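# Clip red and black leads onto matching strips

## Task

Attach each clip lead firmly to the exposed metal of its matching strip (red lead on the red-sleeved strip, black lead on the black-sleeved strip), keep both strips unbent, and leave both leads still plugged in.

## Robot and tools

ROBOT. Two Doosan M1013 arms, left_arm and right_arm, each carrying a Robotiq 2F-140 gripper. Its fingers can fold at a hinge. Grip with the outer quarter of the pads, near the fingertips. A grip closer to the palm lets the fingers wrap, so a thin part may slip and a wide one may be crushed. A fingertip pushed straight into a surface folds easily, and the next grip may then fail.

FRAMES. Scene frame: origin at table-top height, midway between the nominal bases. +z is up, +x points out over the table, and left_arm sits on the +y side. Image left and right do not match arm names. Measured bases in the scene frame: left_arm (-0.071, +0.517, 0) with quat_wxyz (1, 0, 0, +0.016); right_arm (+0.078, -0.479, 0) with quat_wxyz (1, 0, 0, -0.002). Every hand pose, velocity, target and wrist-camera pose is given in that arm's own base frame. Fixed cameras and the table use the scene frame. Gripper axes: the fingers point along +z and open and close along y. end_effector_position is the point between the closed pads. Fingertips extend about 33 mm past it at gaps up to 40 mm, but only about 9 mm when fully open. Reported poses can be off by a few cm, more at long reach.

ROW FORMAT (used by execute_actions and move). A row holds 20 numbers: left_arm x, y, z (m), qw, qx, qy, qz, then left_gripper position, force_limit, speed; then the same 10 for right_arm and right_gripper. Positions and quaternions are absolute poses for the gripper, in that arm's base frame, with w first. Always fill both halves. To hold an arm still, repeat its last reported pose and its last gripper numbers in every call. Resend the same quaternion each time, because reported ones drift. The three gripper numbers run from -1 to 1. position: +1 is 140 mm open, about -0.8 is where the pads touch, and -1 closes until blocked. force_limit sets the squeeze after a slow close: about 14 N at -1, 40 N at 0 and 58 N at +1. speed sets the finger rate: about 30 mm/s at -1, 140 at 0 and 250 at +1. A faster close squeezes harder. Both start at +1.

execute_actions(actions, cameras). actions is a list of actions. Each action is a table of up to 15 rows, one per 1/30 s step, and lasts 0.5 s. A shorter table repeats its final row. A target more than 0.6 m from the gripper along any gripper axis gets the action refused. Each step, the controller clips the commanded pose to within 70 mm and 16 degrees of the measured pose, so far targets need more actions. The result's Hand target line shows what each arm is actually heading for. Images come back only when actions is empty or cameras names them ("all" or a list of names).

move(target, speed, blend, stop_force, zero, blocking, cameras). Drives each gripper in a straight line to the absolute pose(s) in target: one row, or a list of up to 15 rows with identical gripper numbers. speed is in m/s, from 0.002 to 2, default 0.25; rotation is capped at twice that in rad/s. blend (m) rounds the corners of a list. stop_force (10 to 80 N) ends an arm's path when it feels that much push; zero (default true) re-zeroes the force first. Do not trust it while the gripper rotates or near singular or fully stretched poses. blocking=false returns early and cannot be combined with stop_force. There is a 10 s cap, no obstacle avoidance, and the arm can lag or overshoot. Keep paths away from each arm's own base. The result adds a move: line such as done, off_target, moving, held or fault, plus limits=paced or limits=held.

wait(seconds 0 to 10) lets time pass. stop() brakes a running move. zoom_image(camera, region=[x0,y0,x1,y1] in pixels, at most 504 by 504) enlarges the latest image. clear_fault(arm) restarts an arm after a torque or force fault. read_manual gives licence texts. finished_scene(scene, 1 or 2) ends the scene; call nothing after it in the same reply.

CAMERAS (all 896x504): cam_head_left, cam_head_right, cam_high, cam_low, cam_left_wrist, cam_right_wrist.

RESULTS. object_status: 0 moving, 1 blocked while opening, 2 blocked while closing (something is gripped), 3 reached the commanded position or pads touching. position_measured is in counts: 3 is fully open, about 75 is 100 mm, 139 is 60 mm, 200 is 20 mm, 230 is pads touching. To tighten a grip, raise force_limit and nudge position from -1 to -0.98. To loosen it, open and close again slowly. Other lines: Joint torques; External joint torques (outside load per joint); Flange force along the gripper's x, y, z (includes any held weight, with some error); Joint velocities, shown as within noise when still; Tool commands; step readings of position. MOTOR HOT warns that an over-temperature brake stop of 30 to 60 s is near.

AVOID. Faults: contact torque at a joint limit (waist and shoulder 299, elbow 140, the three wrist joints 39.6 N m) or 144 N of outside force stops an arm until clear_fault. The arms are stiff, so aiming even slightly past a firm contact can fault; approach slowly. Do not press the two arms together or close a gripper on the other arm's fingers. Do not drop parts, release moving parts, slam, or push hard. Do not twist stiff things or hold heavy parts off-centre. Anything falling off the table fails the task. The scene keeps running while you write, so be brief.

Each tool is called as name([rows], argument=value, ...), one row to a line, values as JSON.

## Session

execute_actions(actions=[])

Scene clock: 0.00 s.
left_arm: end_effector_position=(+0.4804, -0.3512, +0.3812) position_measured=3 object_status=3 end_effector_quat_wxyz=(+0.219, +0.590, -0.639, +0.442) | right_arm: end_effector_position=(+0.5739, -0.4251, +0.2190) position_measured=3 object_status=3 end_effector_quat_wxyz=(+0.093, +0.524, -0.510, +0.676)
Joint positions: left_arm=[-0.275 -0.181 2.138 -1.176 0.908 3.598] | right_arm=[-0.501 0.275 2.433 0.46 -1.107 2.018]
Joint velocities: within noise
Joint torques (N m): no reading
External joint torques (N m): no reading
Flange force (N): no reading
Hand target: left_arm +0.4804, -0.3512, +0.3812; +0.219, +0.590, -0.639, +0.442 | right_arm +0.5739, -0.4251, +0.2190; +0.093, +0.524, -0.510, +0.676
Tool commands: left_gripper/position=+1.0 left_gripper/force_limit=+1.0 left_gripper/speed=+1.0 right_gripper/position=+1.0 right_gripper/force_limit=+1.0 right_gripper/speed=+1.0

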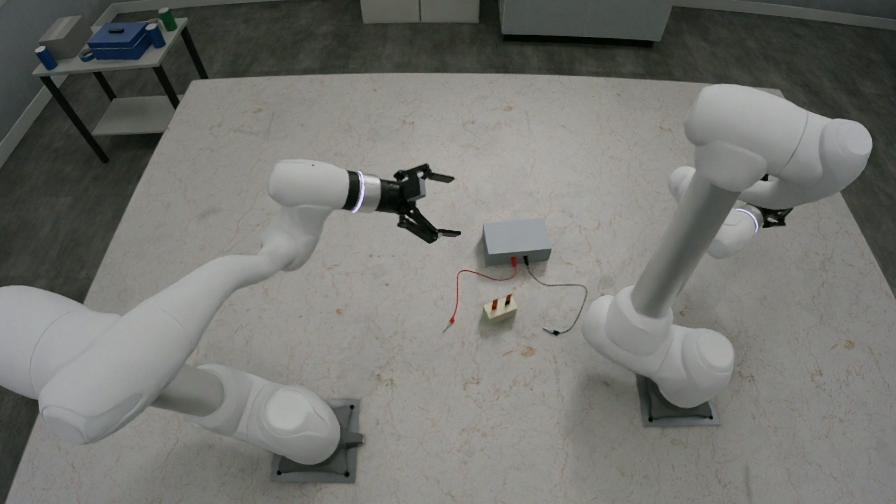

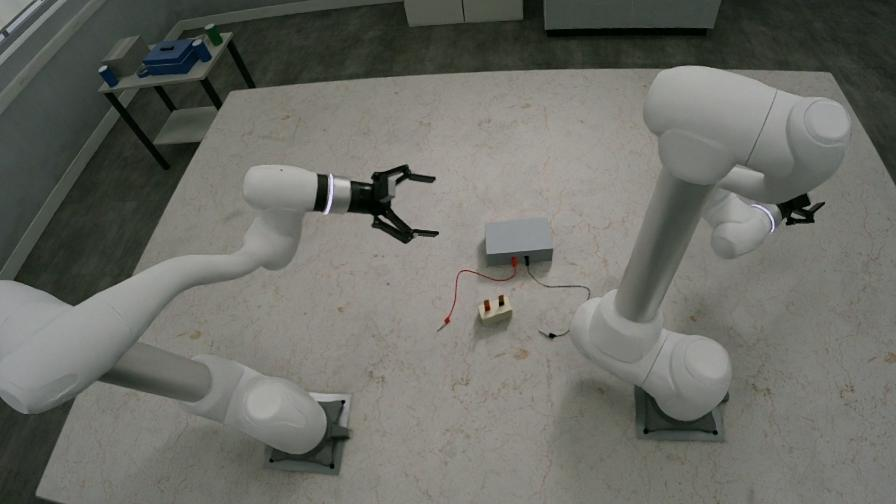

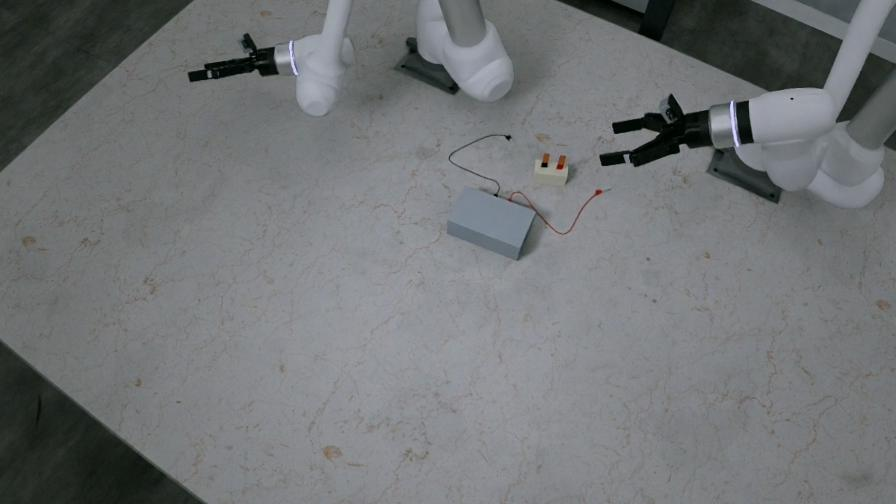

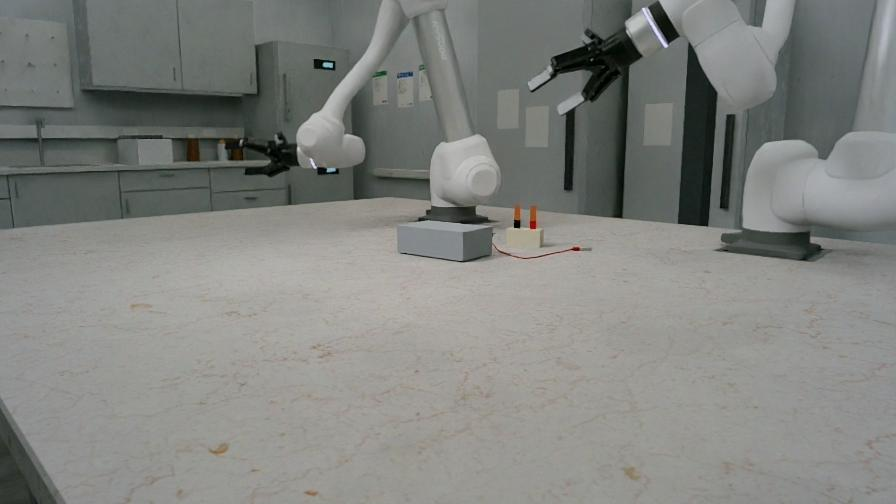

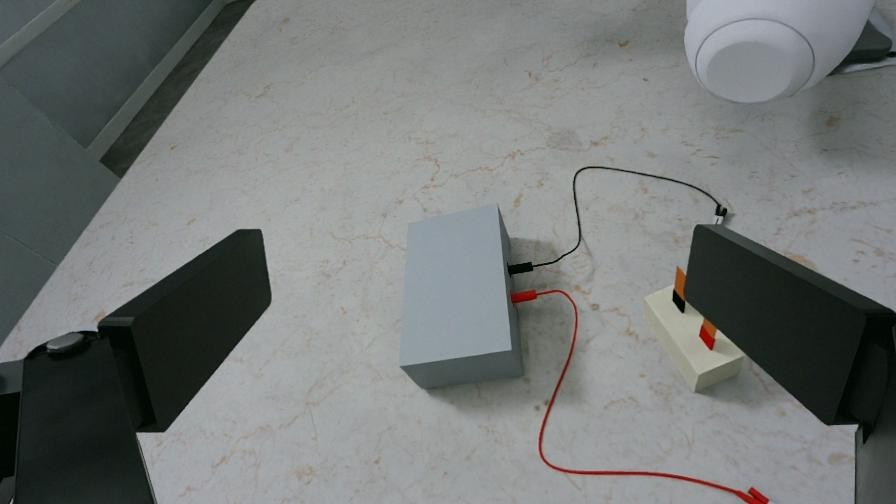

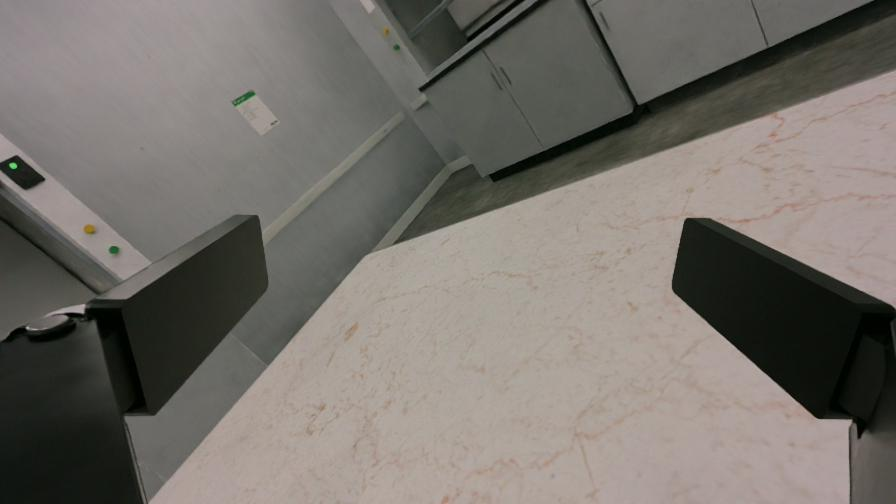

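zoom_image(camera="cam_head_left", region=[420, 200, 620, 350])

zoom_image(camera="cam_left_wrist", region=[500, 140, 780, 504])

zoom_image(camera="cam_high", region=[430, 110, 630, 270])

zoom_image(camera="cam_low", region=[390, 190, 610, 280])

Scaled by 2.520 from the camera's 896x504 image, which has a finer 1280x720 frame.

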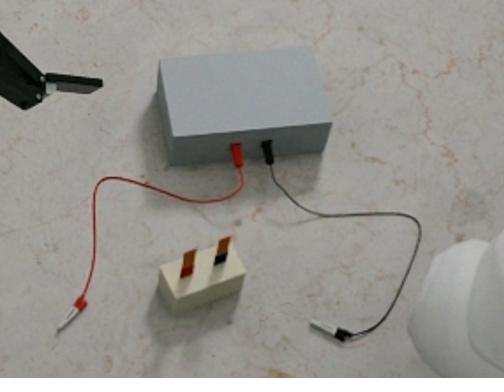

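Scaled by 1.385 from the camera's 896x504 image, which has a finer 1280x720 frame.

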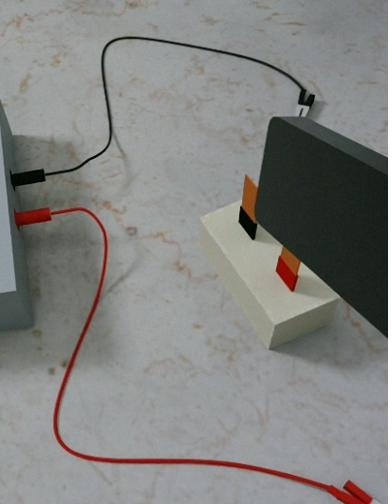

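Scaled by 2.520 from the camera's 896x504 image, which has a finer 1280x720 frame.

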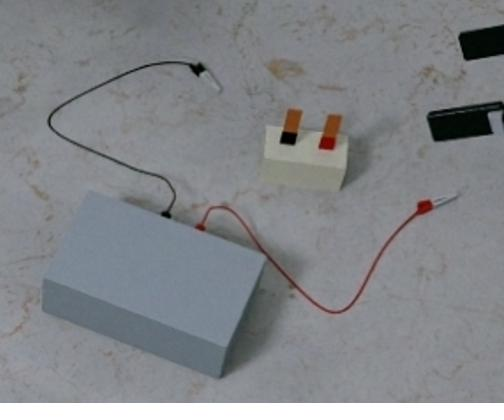

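Scaled by 2.291 from the camera's 896x504 image, which has a finer 1280x720 frame.

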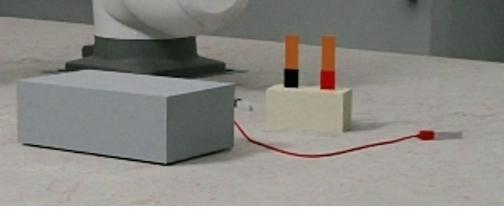

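move([
  [0.45, -0.35, 0.32, 0.12, 0.80, -0.55, 0.20, 0.0, -1, 0, 0.56, -0.05, 0.35, 0.05, 0.53, -0.70, 0.47, 0.0, -1, 0],
  [0.345, -0.349, 0.22, 0, 0.9563, -0.2924, 0, 0.0, -1, 0, 0.20, 0.34, 0.22, 0, 0.5299, -0.8480, 0, 0.0, -1, 0],
], blend=[0.08, 0], speed=0.4, cameras=["cam_left_wrist", "cam_right_wrist", "cam_head_left"])

Scene clock: 11.37 s.
left_arm: end_effector_position=(+0.3450, -0.3490, +0.2200) position_measured=129 object_status=3 end_effector_quat_wxyz=(+0.000, +0.956, -0.292, +0.000) | right_arm: end_effector_position=(+0.2000, +0.3400, +0.2200) position_measured=129 object_status=3 end_effector_quat_wxyz=(+0.000, -0.530, +0.848, +0.000)
Joint positions: left_arm=[-0.861 -0.04 2.014 0 1.167 1.303] | right_arm=[0.951 -0.205 2.155 3.142 -1.192 1.405]
Joint torques (N m): left_arm=[1.25 -40.88 -37.47 4.17 -0.11 -0.13] | right_arm=[-0.56 -18.34 -38.08 -4.15 0.17 0.15]
External joint torques (N m): left_arm=[-1.14 6.43 -0.99 -0.23 0.05 0.13] | right_arm=[0.48 1 -0.34 0.19 -0.21 -0.16]
Flange force (N): left_arm=[11.3 4.4 3.1] | right_arm=[-2.3 0.6 -0.2]
Hand target: left_arm +0.3450, -0.3490, +0.2200; +0.000, +0.956, -0.292, +0.000 | right_arm +0.2000, +0.3400, +0.2200; +0.000, -0.530, +0.848, +0.000
Off the commanded pose: left_arm 0.000 m, 0 deg | right_arm 0.000 m, 0 deg.
move: done; limits=paced
Images, in order (width x height): cam_head_left 896x504, cam_left_wrist 896x504, cam_right_wrist 896x504.

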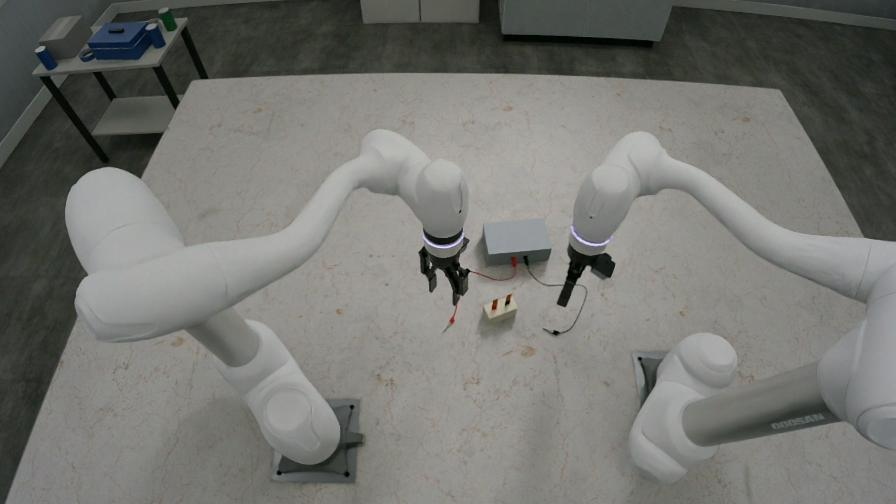

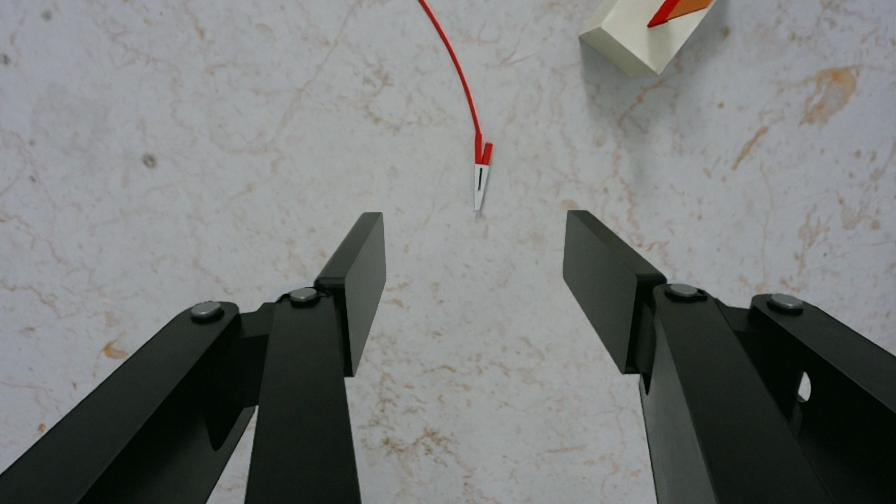

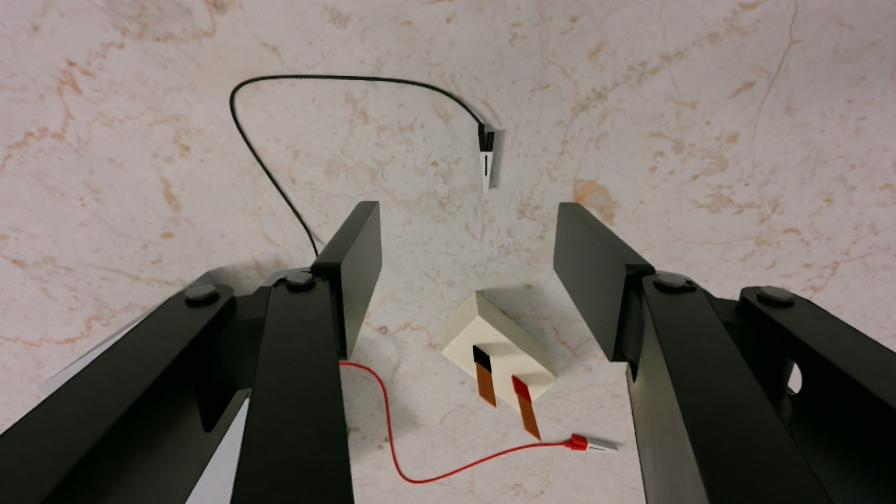

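zoom_image(camera="cam_left_wrist", region=[420, 80, 560, 240])

zoom_image(camera="cam_right_wrist", region=[420, 90, 560, 230])

zoom_image(camera="cam_right_wrist", region=[400, 270, 640, 480])

Scaled by 3.150 from the camera's 896x504 image, which has a finer 1280x720 frame.

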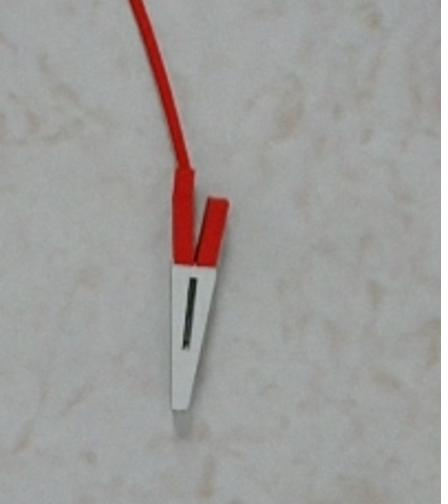

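Scaled by 3.600 from the camera's 896x504 image, which has a finer 1280x720 frame.

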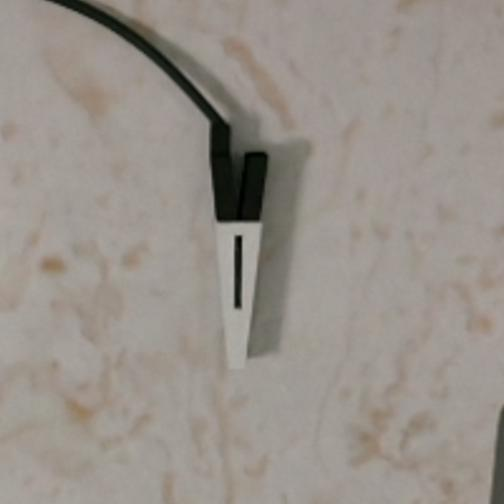

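Scaled by 2.100 from the camera's 896x504 image, which has a finer 1280x720 frame.

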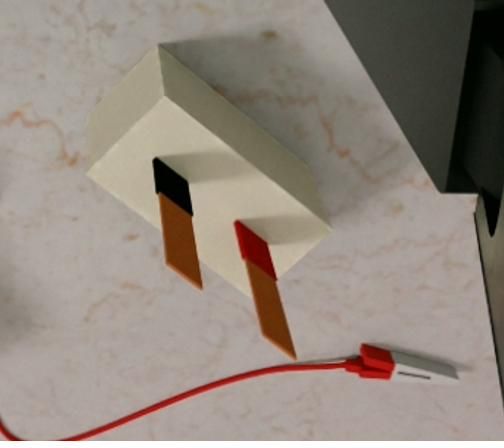

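move(target=[0.367, -0.316, 0.065, 0, 0.9563, -0.2924, 0, -1, -1, 1, 0.236, 0.3225, 0.065, 0, 0.5299, -0.8480, 0, -1, -1, 1], speed=0.2)

move(target=[0.367, -0.316, 0.02, 0, 0.9563, -0.2924, 0, -1, -1, 1, 0.236, 0.3225, 0.02, 0, 0.5299, -0.8480, 0, -1, -1, 1], speed=0.012, stop_force=10, cameras=["cam_left_wrist", "cam_right_wrist", "cam_low"])

Scene clock: 16.70 s.
left_arm: end_effector_position=(+0.3670, -0.3160, +0.0650) position_measured=236 object_status=3 end_effector_quat_wxyz=(+0.000, +0.956, -0.292, +0.000) | right_arm: end_effector_position=(+0.2360, +0.3225, +0.0650) position_measured=236 object_status=3 end_effector_quat_wxyz=(+0.000, -0.530, +0.848, +0.000)
Joint positions: left_arm=[-0.782 0.106 2.192 0 0.844 1.382] | right_arm=[0.853 -0.027 2.332 3.142 -0.836 1.306]
Joint torques (N m): left_arm=[1.12 -47.41 -30.5 3.47 0.07 -0.44] | right_arm=[-1.76 -30.01 -30 -3.46 0.38 0.28]
External joint torques (N m): left_arm=[-0.95 5.27 -0.76 -0.27 -0.13 0.44] | right_arm=[1.76 2.15 -0.77 0.29 -0.42 -0.28]
Flange force (N): left_arm=[8.8 2.1 6.6] | right_arm=[-5.7 2.7 1.4]
Hand target: left_arm +0.3670, -0.3160, +0.0650; +0.000, +0.956, -0.292, +0.000 | right_arm +0.2360, +0.3225, +0.0650; +0.000, -0.530, +0.848, +0.000
Off the commanded pose: left_arm 0.000 m, 0 deg | right_arm 0.000 m, 0 deg.
move: done

Scene clock: 20.00 s.
left_arm: end_effector_position=(+0.3670, -0.3160, +0.0575) position_measured=236 object_status=3 end_effector_quat_wxyz=(+0.000, +0.956, -0.292, +0.000) | right_arm: end_effector_position=(+0.2360, +0.3225, +0.0326) position_measured=236 object_status=3 end_effector_quat_wxyz=(+0.000, -0.530, +0.848, +0.000)
Joint positions: left_arm=[-0.782 0.116 2.198 0 0.827 1.382] | right_arm=[0.853 0.024 2.362 3.142 -0.755 1.306]
Joint torques (N m): left_arm=[0.36 -25.71 -19.36 3.19 -5.05 -0.41] | right_arm=[-2.89 -4.99 -12.42 -3.18 6.71 0.31]
External joint torques (N m): left_arm=[-0.21 -17.18 -11.46 -0.04 4.99 0.41] | right_arm=[2.84 -25.6 -15.96 0.26 -6.76 -0.31]
Flange force (N): left_arm=[-4.1 -0.9 -43.8] | right_arm=[11.9 8.6 -73.9]
Hand target: left_arm +0.3670, -0.3160, +0.0575; +0.000, +0.956, -0.292, +0.000 | right_arm +0.2360, +0.3225, +0.0326; +0.000, -0.530, +0.848, +0.000
Off the commanded pose: left_arm 0.037 m, 0 deg | right_arm 0.013 m, 0 deg.
move: contact (left_arm, right_arm)
Images, in order (width x height): cam_low 896x504, cam_left_wrist 896x504, cam_right_wrist 896x504.

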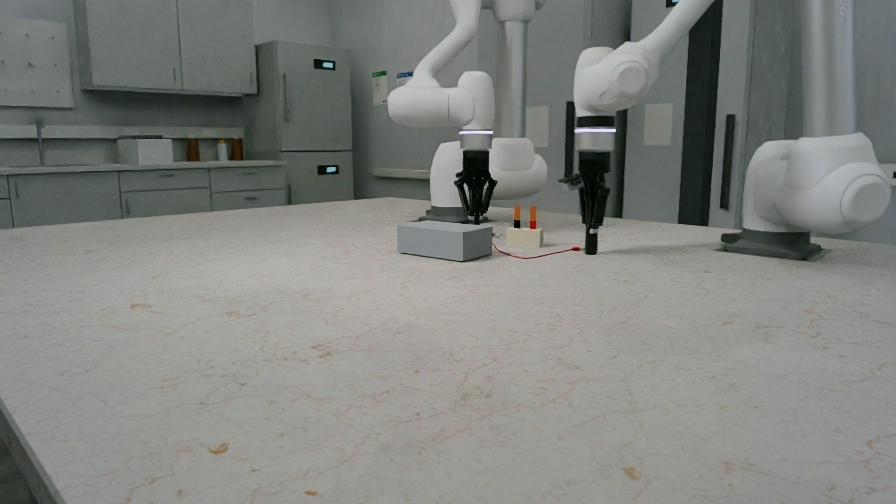

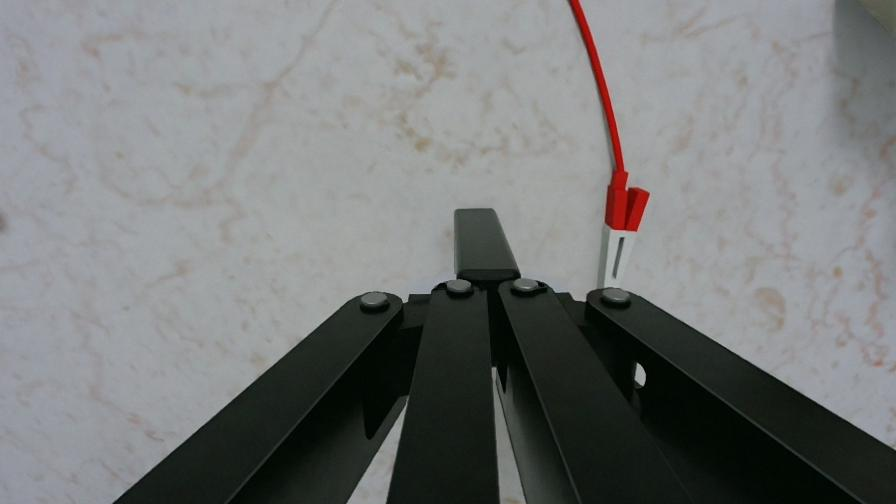

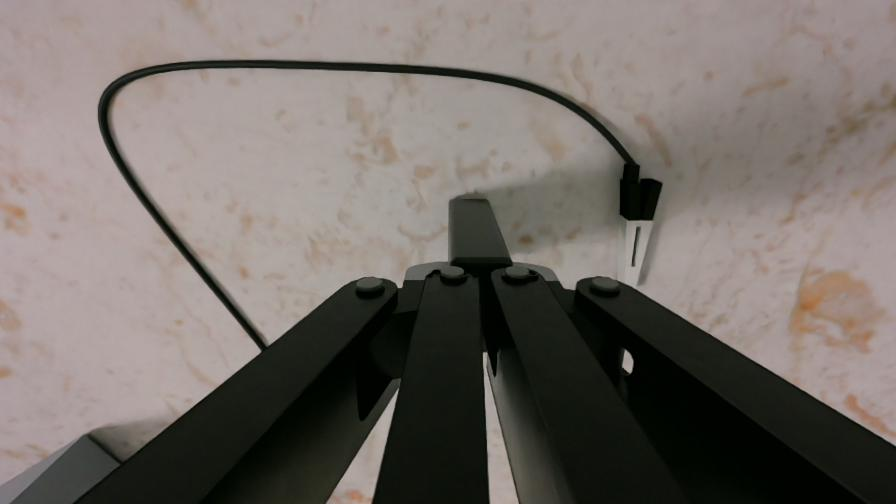

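zoom_image(camera="cam_left_wrist", region=[560, 140, 700, 300])

zoom_image(camera="cam_right_wrist", region=[570, 140, 710, 300])

move(target=[0.367, -0.316, 0.08, 0, 0.9563, -0.2924, 0, -1, -1, 1, 0.236, 0.3225, 0.055, 0, 0.5299, -0.8480, 0, -1, -1, 1], speed=0.1)

Scaled by 3.150 from the camera's 896x504 image, which has a finer 1280x720 frame.

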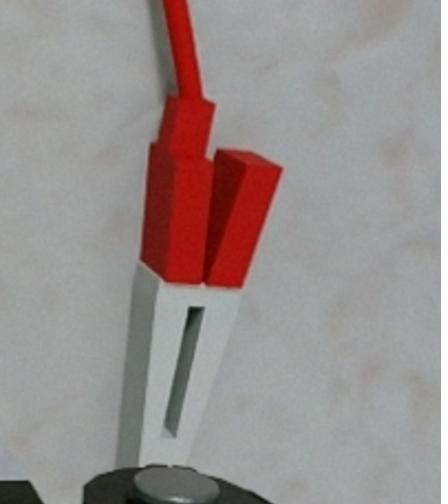

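Scaled by 3.150 from the camera's 896x504 image, which has a finer 1280x720 frame.

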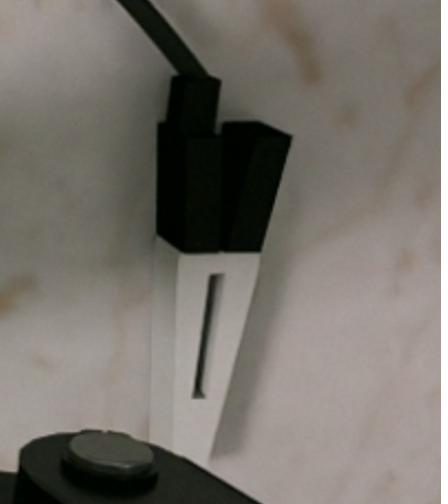

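Scene clock: 21.83 s.
left_arm: end_effector_position=(+0.3670, -0.3160, +0.0800) position_measured=236 object_status=3 end_effector_quat_wxyz=(+0.000, +0.956, -0.292, +0.000) | right_arm: end_effector_position=(+0.2360, +0.3225, +0.0550) position_measured=236 object_status=3 end_effector_quat_wxyz=(+0.000, -0.530, +0.848, +0.000)
Joint positions: left_arm=[-0.782 0.086 2.179 0 0.876 1.382] | right_arm=[0.853 -0.012 2.342 3.142 -0.811 1.306]
Joint torques (N m): left_arm=[1.35 -48.16 -31.3 3.46 -0.03 -0.38] | right_arm=[-1.8 -30.33 -29.03 -3.25 0.28 0.32]
External joint torques (N m): left_arm=[-1.21 7.42 -0.77 -0.18 -0.03 0.38] | right_arm=[1.75 1.87 -0.95 0.16 -0.32 -0.32]
Flange force (N): left_arm=[12.1 3.2 8.7] | right_arm=[-5.5 2.7 1.2]
Hand target: left_arm +0.3670, -0.3160, +0.0800; +0.000, +0.956, -0.292, +0.000 | right_arm +0.2360, +0.3225, +0.0550; +0.000, -0.530, +0.848, +0.000
Off the commanded pose: left_arm 0.000 m, 0 deg | right_arm 0.000 m, 0 deg.
move: done

move(target=[0.355, -0.372, 0.095, 0, 0.9478, -0.3190, 0, -0.3, -1, 1, 0.173, 0.330, 0.07, 0, 0.5336, -0.8457, 0, -0.3, -1, 1], speed=0.15, cameras=["cam_left_wrist", "cam_right_wrist"])

Scene clock: 24.20 s.
left_arm: end_effector_position=(+0.3550, -0.3720, +0.0950) position_measured=167 object_status=3 end_effector_quat_wxyz=(+0.000, +0.948, -0.319, +0.000) | right_arm: end_effector_position=(+0.1730, +0.3300, +0.0700) position_measured=167 object_status=3 end_effector_quat_wxyz=(+0.000, -0.534, +0.846, +0.000)
Joint positions: left_arm=[-0.876 0.113 2.114 0 0.915 1.344] | right_arm=[0.995 -0.08 2.37 3.142 -0.852 1.44]
Joint torques (N m): left_arm=[0.67 -51.78 -32.96 3.68 -0.12 -0.46] | right_arm=[-2.43 -25.39 -30.73 -3.26 0.44 0.4]
External joint torques (N m): left_arm=[-0.36 6.83 -0.14 -0.28 0.07 0.46] | right_arm=[2.28 2.72 -0.43 0.05 -0.48 -0.4]
Flange force (N): left_arm=[10.4 1.5 7.6] | right_arm=[-6.0 4.8 2.5]
Hand target: left_arm +0.3550, -0.3720, +0.0950; +0.000, +0.948, -0.319, +0.000 | right_arm +0.1730, +0.3300, +0.0700; +0.000, -0.534, +0.846, +0.000
Off the commanded pose: left_arm 0.000 m, 0 deg | right_arm 0.000 m, 0 deg.
move: done
Images, in order (width x height): cam_left_wrist 896x504, cam_right_wrist 896x504.

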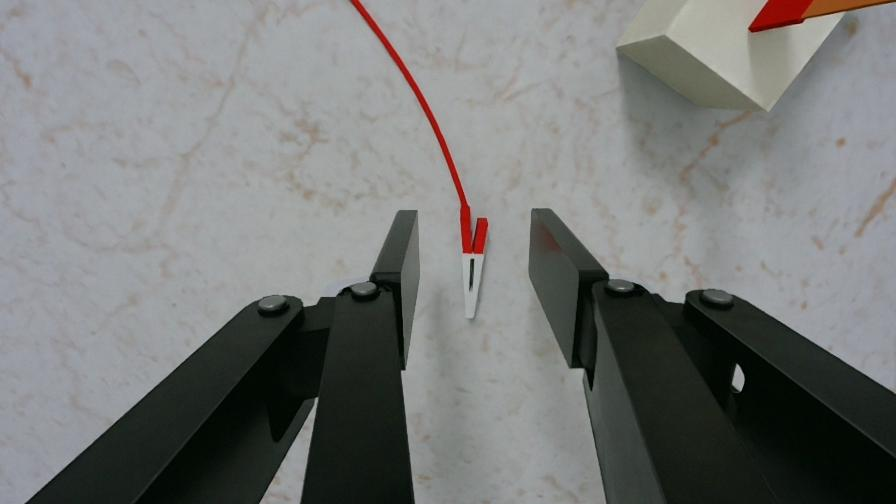

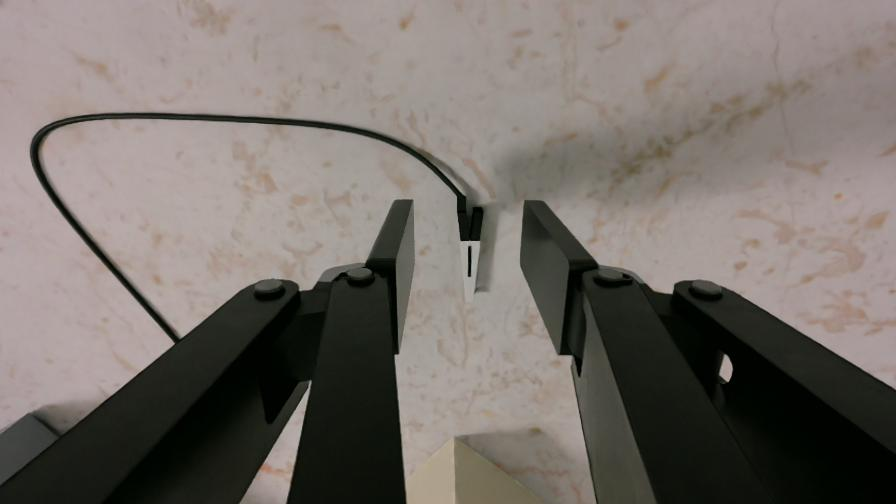

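move(target=[0.355, -0.372, 0.061, 0, 0.9478, -0.3190, 0, -0.3, -1, 1, 0.173, 0.330, 0.036, 0, 0.5336, -0.8457, 0, -0.3, -1, 1], speed=0.08, cameras=["cam_left_wrist", "cam_right_wrist"])

zoom_image(camera="cam_left_wrist", region=[380, 180, 580, 320])

zoom_image(camera="cam_right_wrist", region=[380, 180, 580, 320])

Scene clock: 25.43 s.
left_arm: end_effector_position=(+0.3550, -0.3720, +0.0610) position_measured=167 object_status=3 end_effector_quat_wxyz=(+0.000, +0.948, -0.319, +0.000) | right_arm: end_effector_position=(+0.1730, +0.3300, +0.0360) position_measured=167 object_status=3 end_effector_quat_wxyz=(+0.000, -0.534, +0.846, +0.000)
Joint positions: left_arm=[-0.876 0.154 2.143 0 0.844 1.344] | right_arm=[0.995 -0.025 2.403 3.142 -0.764 1.44]
Joint torques (N m): left_arm=[0.65 -53.94 -30.68 3.37 -0.21 -0.36] | right_arm=[-1.94 -27.66 -28.26 -3.09 0.56 0.32]
External joint torques (N m): left_arm=[-0.51 6.49 -0.61 -0.17 0.16 0.36] | right_arm=[1.86 1.85 -0.4 0.14 -0.61 -0.32]
Flange force (N): left_arm=[10.3 2.0 7.4] | right_arm=[-4.2 4.0 1.2]
Hand target: left_arm +0.3550, -0.3720, +0.0610; +0.000, +0.948, -0.319, +0.000 | right_arm +0.1730, +0.3300, +0.0360; +0.000, -0.534, +0.846, +0.000
Off the commanded pose: left_arm 0.000 m, 0 deg | right_arm 0.000 m, 0 deg.
move: done
Images, in order (width x height): cam_left_wrist 896x504, cam_right_wrist 896x504.

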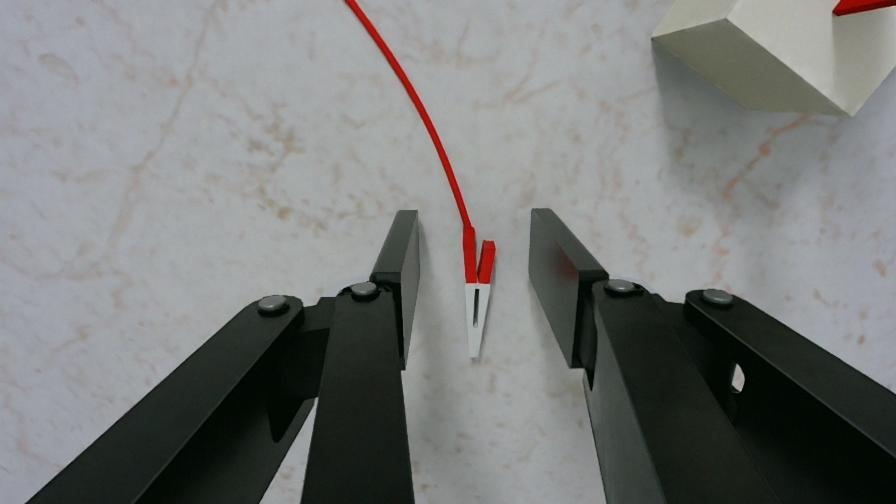

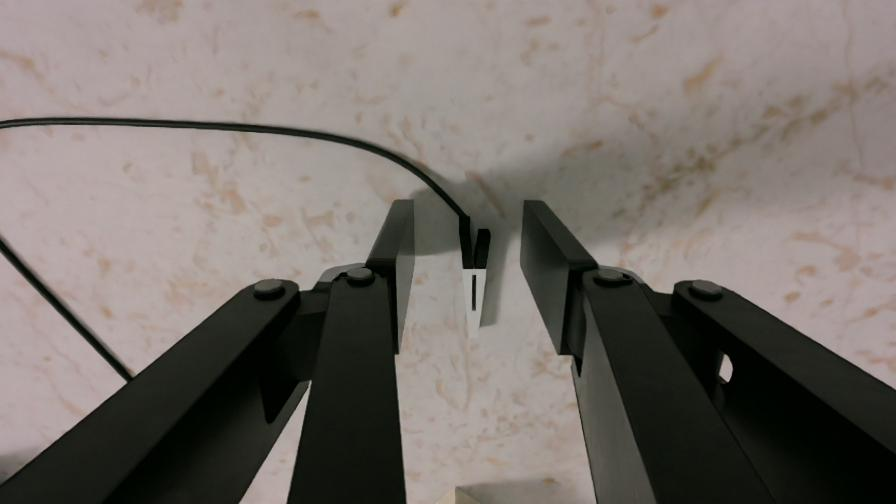

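Scaled by 2.520 from the camera's 896x504 image, which has a finer 1280x720 frame.

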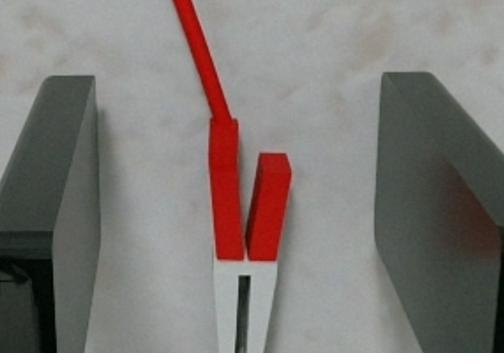

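Scaled by 2.520 from the camera's 896x504 image, which has a finer 1280x720 frame.

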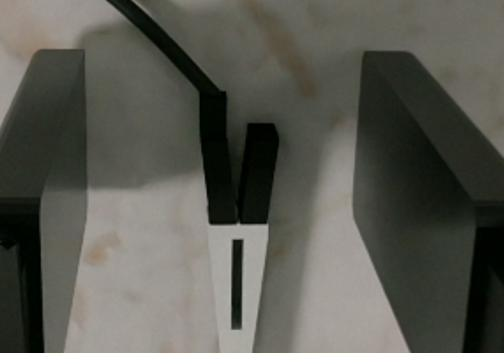

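move([
  [0.358, -0.374, 0.0605, 0, 0.9478, -0.3190, 0, -0.3, -1, -1, 0.1715, 0.3265, 0.0355, 0, 0.5336, -0.8457, 0, -0.3, -1, -1],
  [0.358, -0.374, 0.0605, 0, 0.9478, -0.3190, 0, -1, -1, -1, 0.1715, 0.3265, 0.0355, 0, 0.5336, -0.8457, 0, -1, -1, -1],
], speed=0.05, cameras=["cam_left_wrist", "cam_right_wrist"])

zoom_image(camera="cam_left_wrist", region=[380, 180, 580, 380])

zoom_image(camera="cam_right_wrist", region=[380, 180, 580, 380])

Scene clock: 28.27 s.
left_arm: end_effector_position=(+0.3580, -0.3740, +0.0605) position_measured=219 object_status=2 end_effector_quat_wxyz=(+0.000, +0.948, -0.319, +0.000) | right_arm: end_effector_position=(+0.1715, +0.3265, +0.0355) position_measured=212 object_status=2 end_effector_quat_wxyz=(+0.000, -0.534, +0.846, +0.000)
Joint positions: left_arm=[-0.874 0.16 2.138 0 0.844 1.346] | right_arm=[0.993 -0.031 2.41 3.142 -0.763 1.439]
Joint torques (N m): left_arm=[0.48 -53.7 -30.09 3.4 -0.06 -0.44] | right_arm=[-2.15 -26.05 -27.22 -3.37 0.34 0.35]
External joint torques (N m): left_arm=[-0.39 6.22 -1.11 -0.21 0 0.44] | right_arm=[2.1 0.79 -1.38 0.43 -0.39 -0.35]
Flange force (N): left_arm=[10.8 1.6 7.0] | right_arm=[-4.1 4.6 -0.9]
Hand target: left_arm +0.3580, -0.3740, +0.0605; +0.000, +0.948, -0.319, +0.000 | right_arm +0.1715, +0.3265, +0.0355; +0.000, -0.534, +0.846, +0.000
Off the commanded pose: left_arm 0.000 m, 0 deg | right_arm 0.000 m, 0 deg.
move: done
Images, in order (width x height): cam_left_wrist 896x504, cam_right_wrist 896x504.

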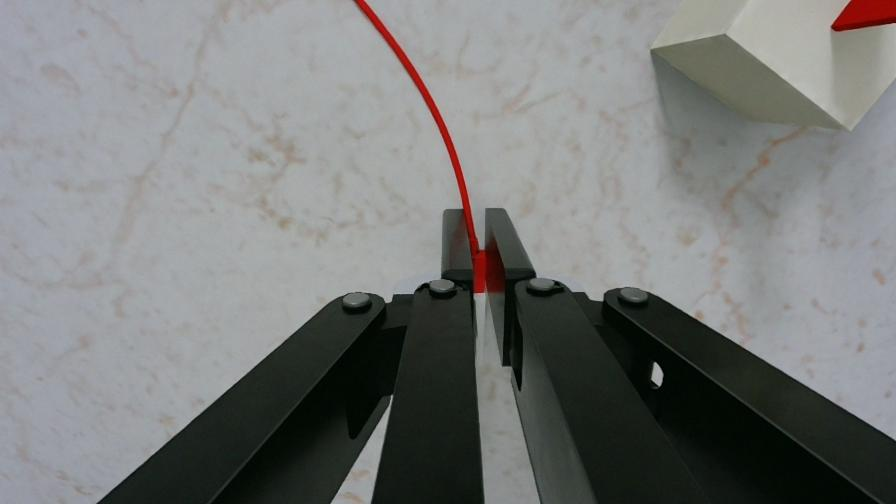

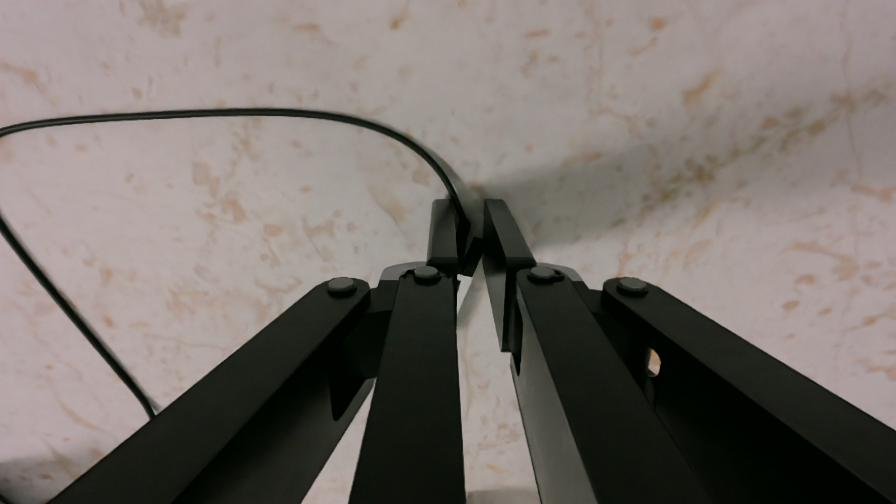

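Scaled by 2.520 from the camera's 896x504 image, which has a finer 1280x720 frame.

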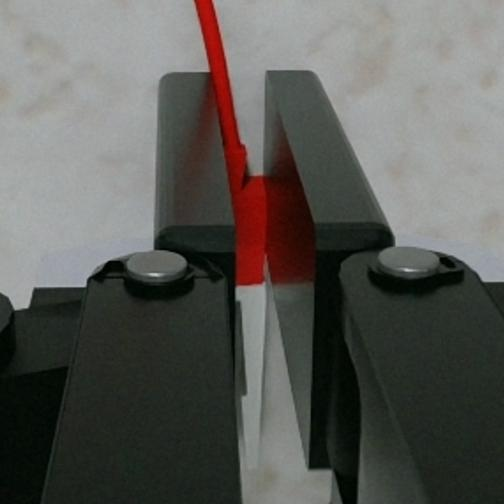

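Scaled by 2.520 from the camera's 896x504 image, which has a finer 1280x720 frame.

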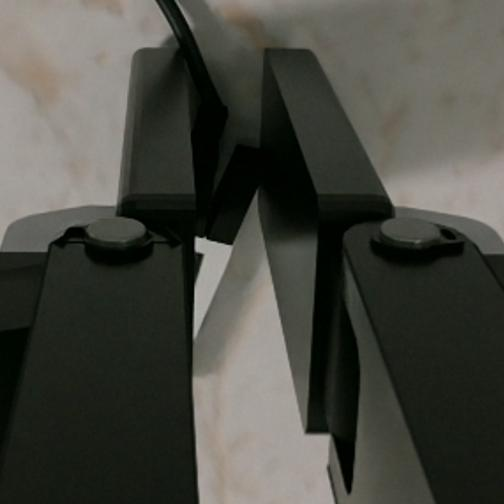

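move(target=[0.358, -0.374, 0.0605, 0, 0.9478, -0.3190, 0, -1, -1, -1, 0.1715, 0.3265, 0.0355, 0, 0.5336, -0.8457, 0, -0.98, -0.1, -1], speed=0.05, cameras=["cam_right_wrist"])

zoom_image(camera="cam_right_wrist", region=[380, 180, 580, 380])

Scene clock: 29.10 s.
left_arm: end_effector_position=(+0.3580, -0.3740, +0.0605) position_measured=219 object_status=2 end_effector_quat_wxyz=(+0.000, +0.948, -0.319, +0.000) | right_arm: end_effector_position=(+0.1715, +0.3265, +0.0355) position_measured=219 object_status=2 end_effector_quat_wxyz=(+0.000, -0.534, +0.846, +0.000)
Joint positions: left_arm=[-0.874 0.16 2.138 0 0.844 1.346] | right_arm=[0.993 -0.031 2.41 3.142 -0.763 1.439]
Joint torques (N m): left_arm=[0.82 -53.57 -30.16 3.4 -0.15 -0.33] | right_arm=[-2.68 -25.78 -27.09 -3.71 0.63 0.36]
External joint torques (N m): left_arm=[-0.69 5.94 -1.06 -0.21 0.1 0.33] | right_arm=[2.63 0.54 -1.52 0.77 -0.68 -0.36]
Flange force (N): left_arm=[10.1 2.3 6.5] | right_arm=[-4.1 6.0 -2.3]
Hand target: left_arm +0.3580, -0.3740, +0.0605; +0.000, +0.948, -0.319, +0.000 | right_arm +0.1715, +0.3265, +0.0355; +0.000, -0.534, +0.846, +0.000
Off the commanded pose: left_arm 0.000 m, 0 deg | right_arm 0.000 m, 0 deg.
move: done
Images, in order (width x height): cam_right_wrist 896x504.

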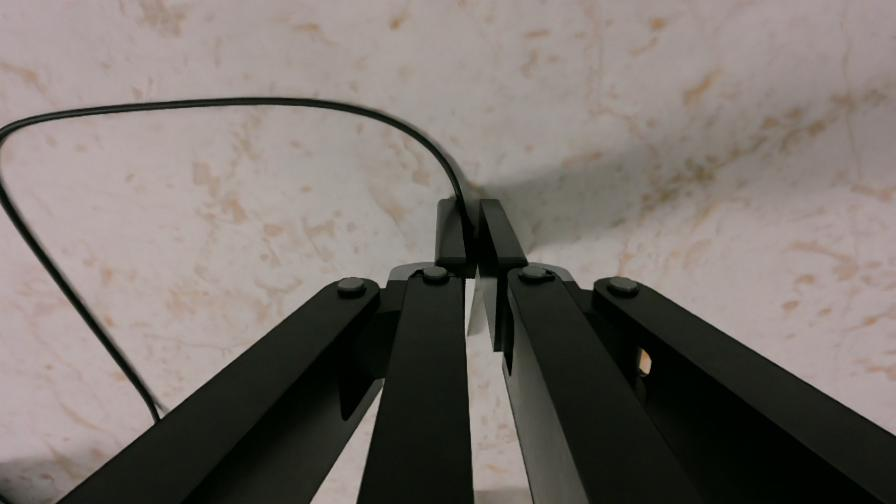

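Scaled by 2.520 from the camera's 896x504 image, which has a finer 1280x720 frame.

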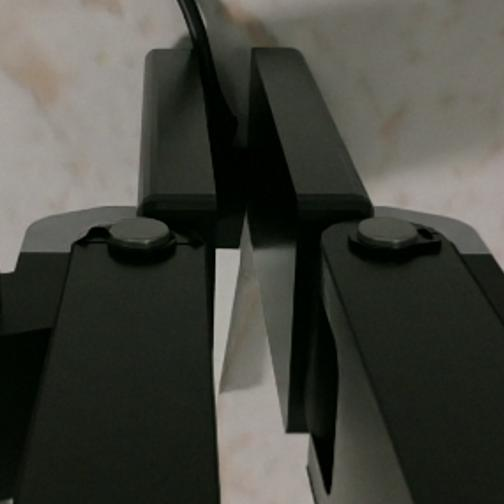

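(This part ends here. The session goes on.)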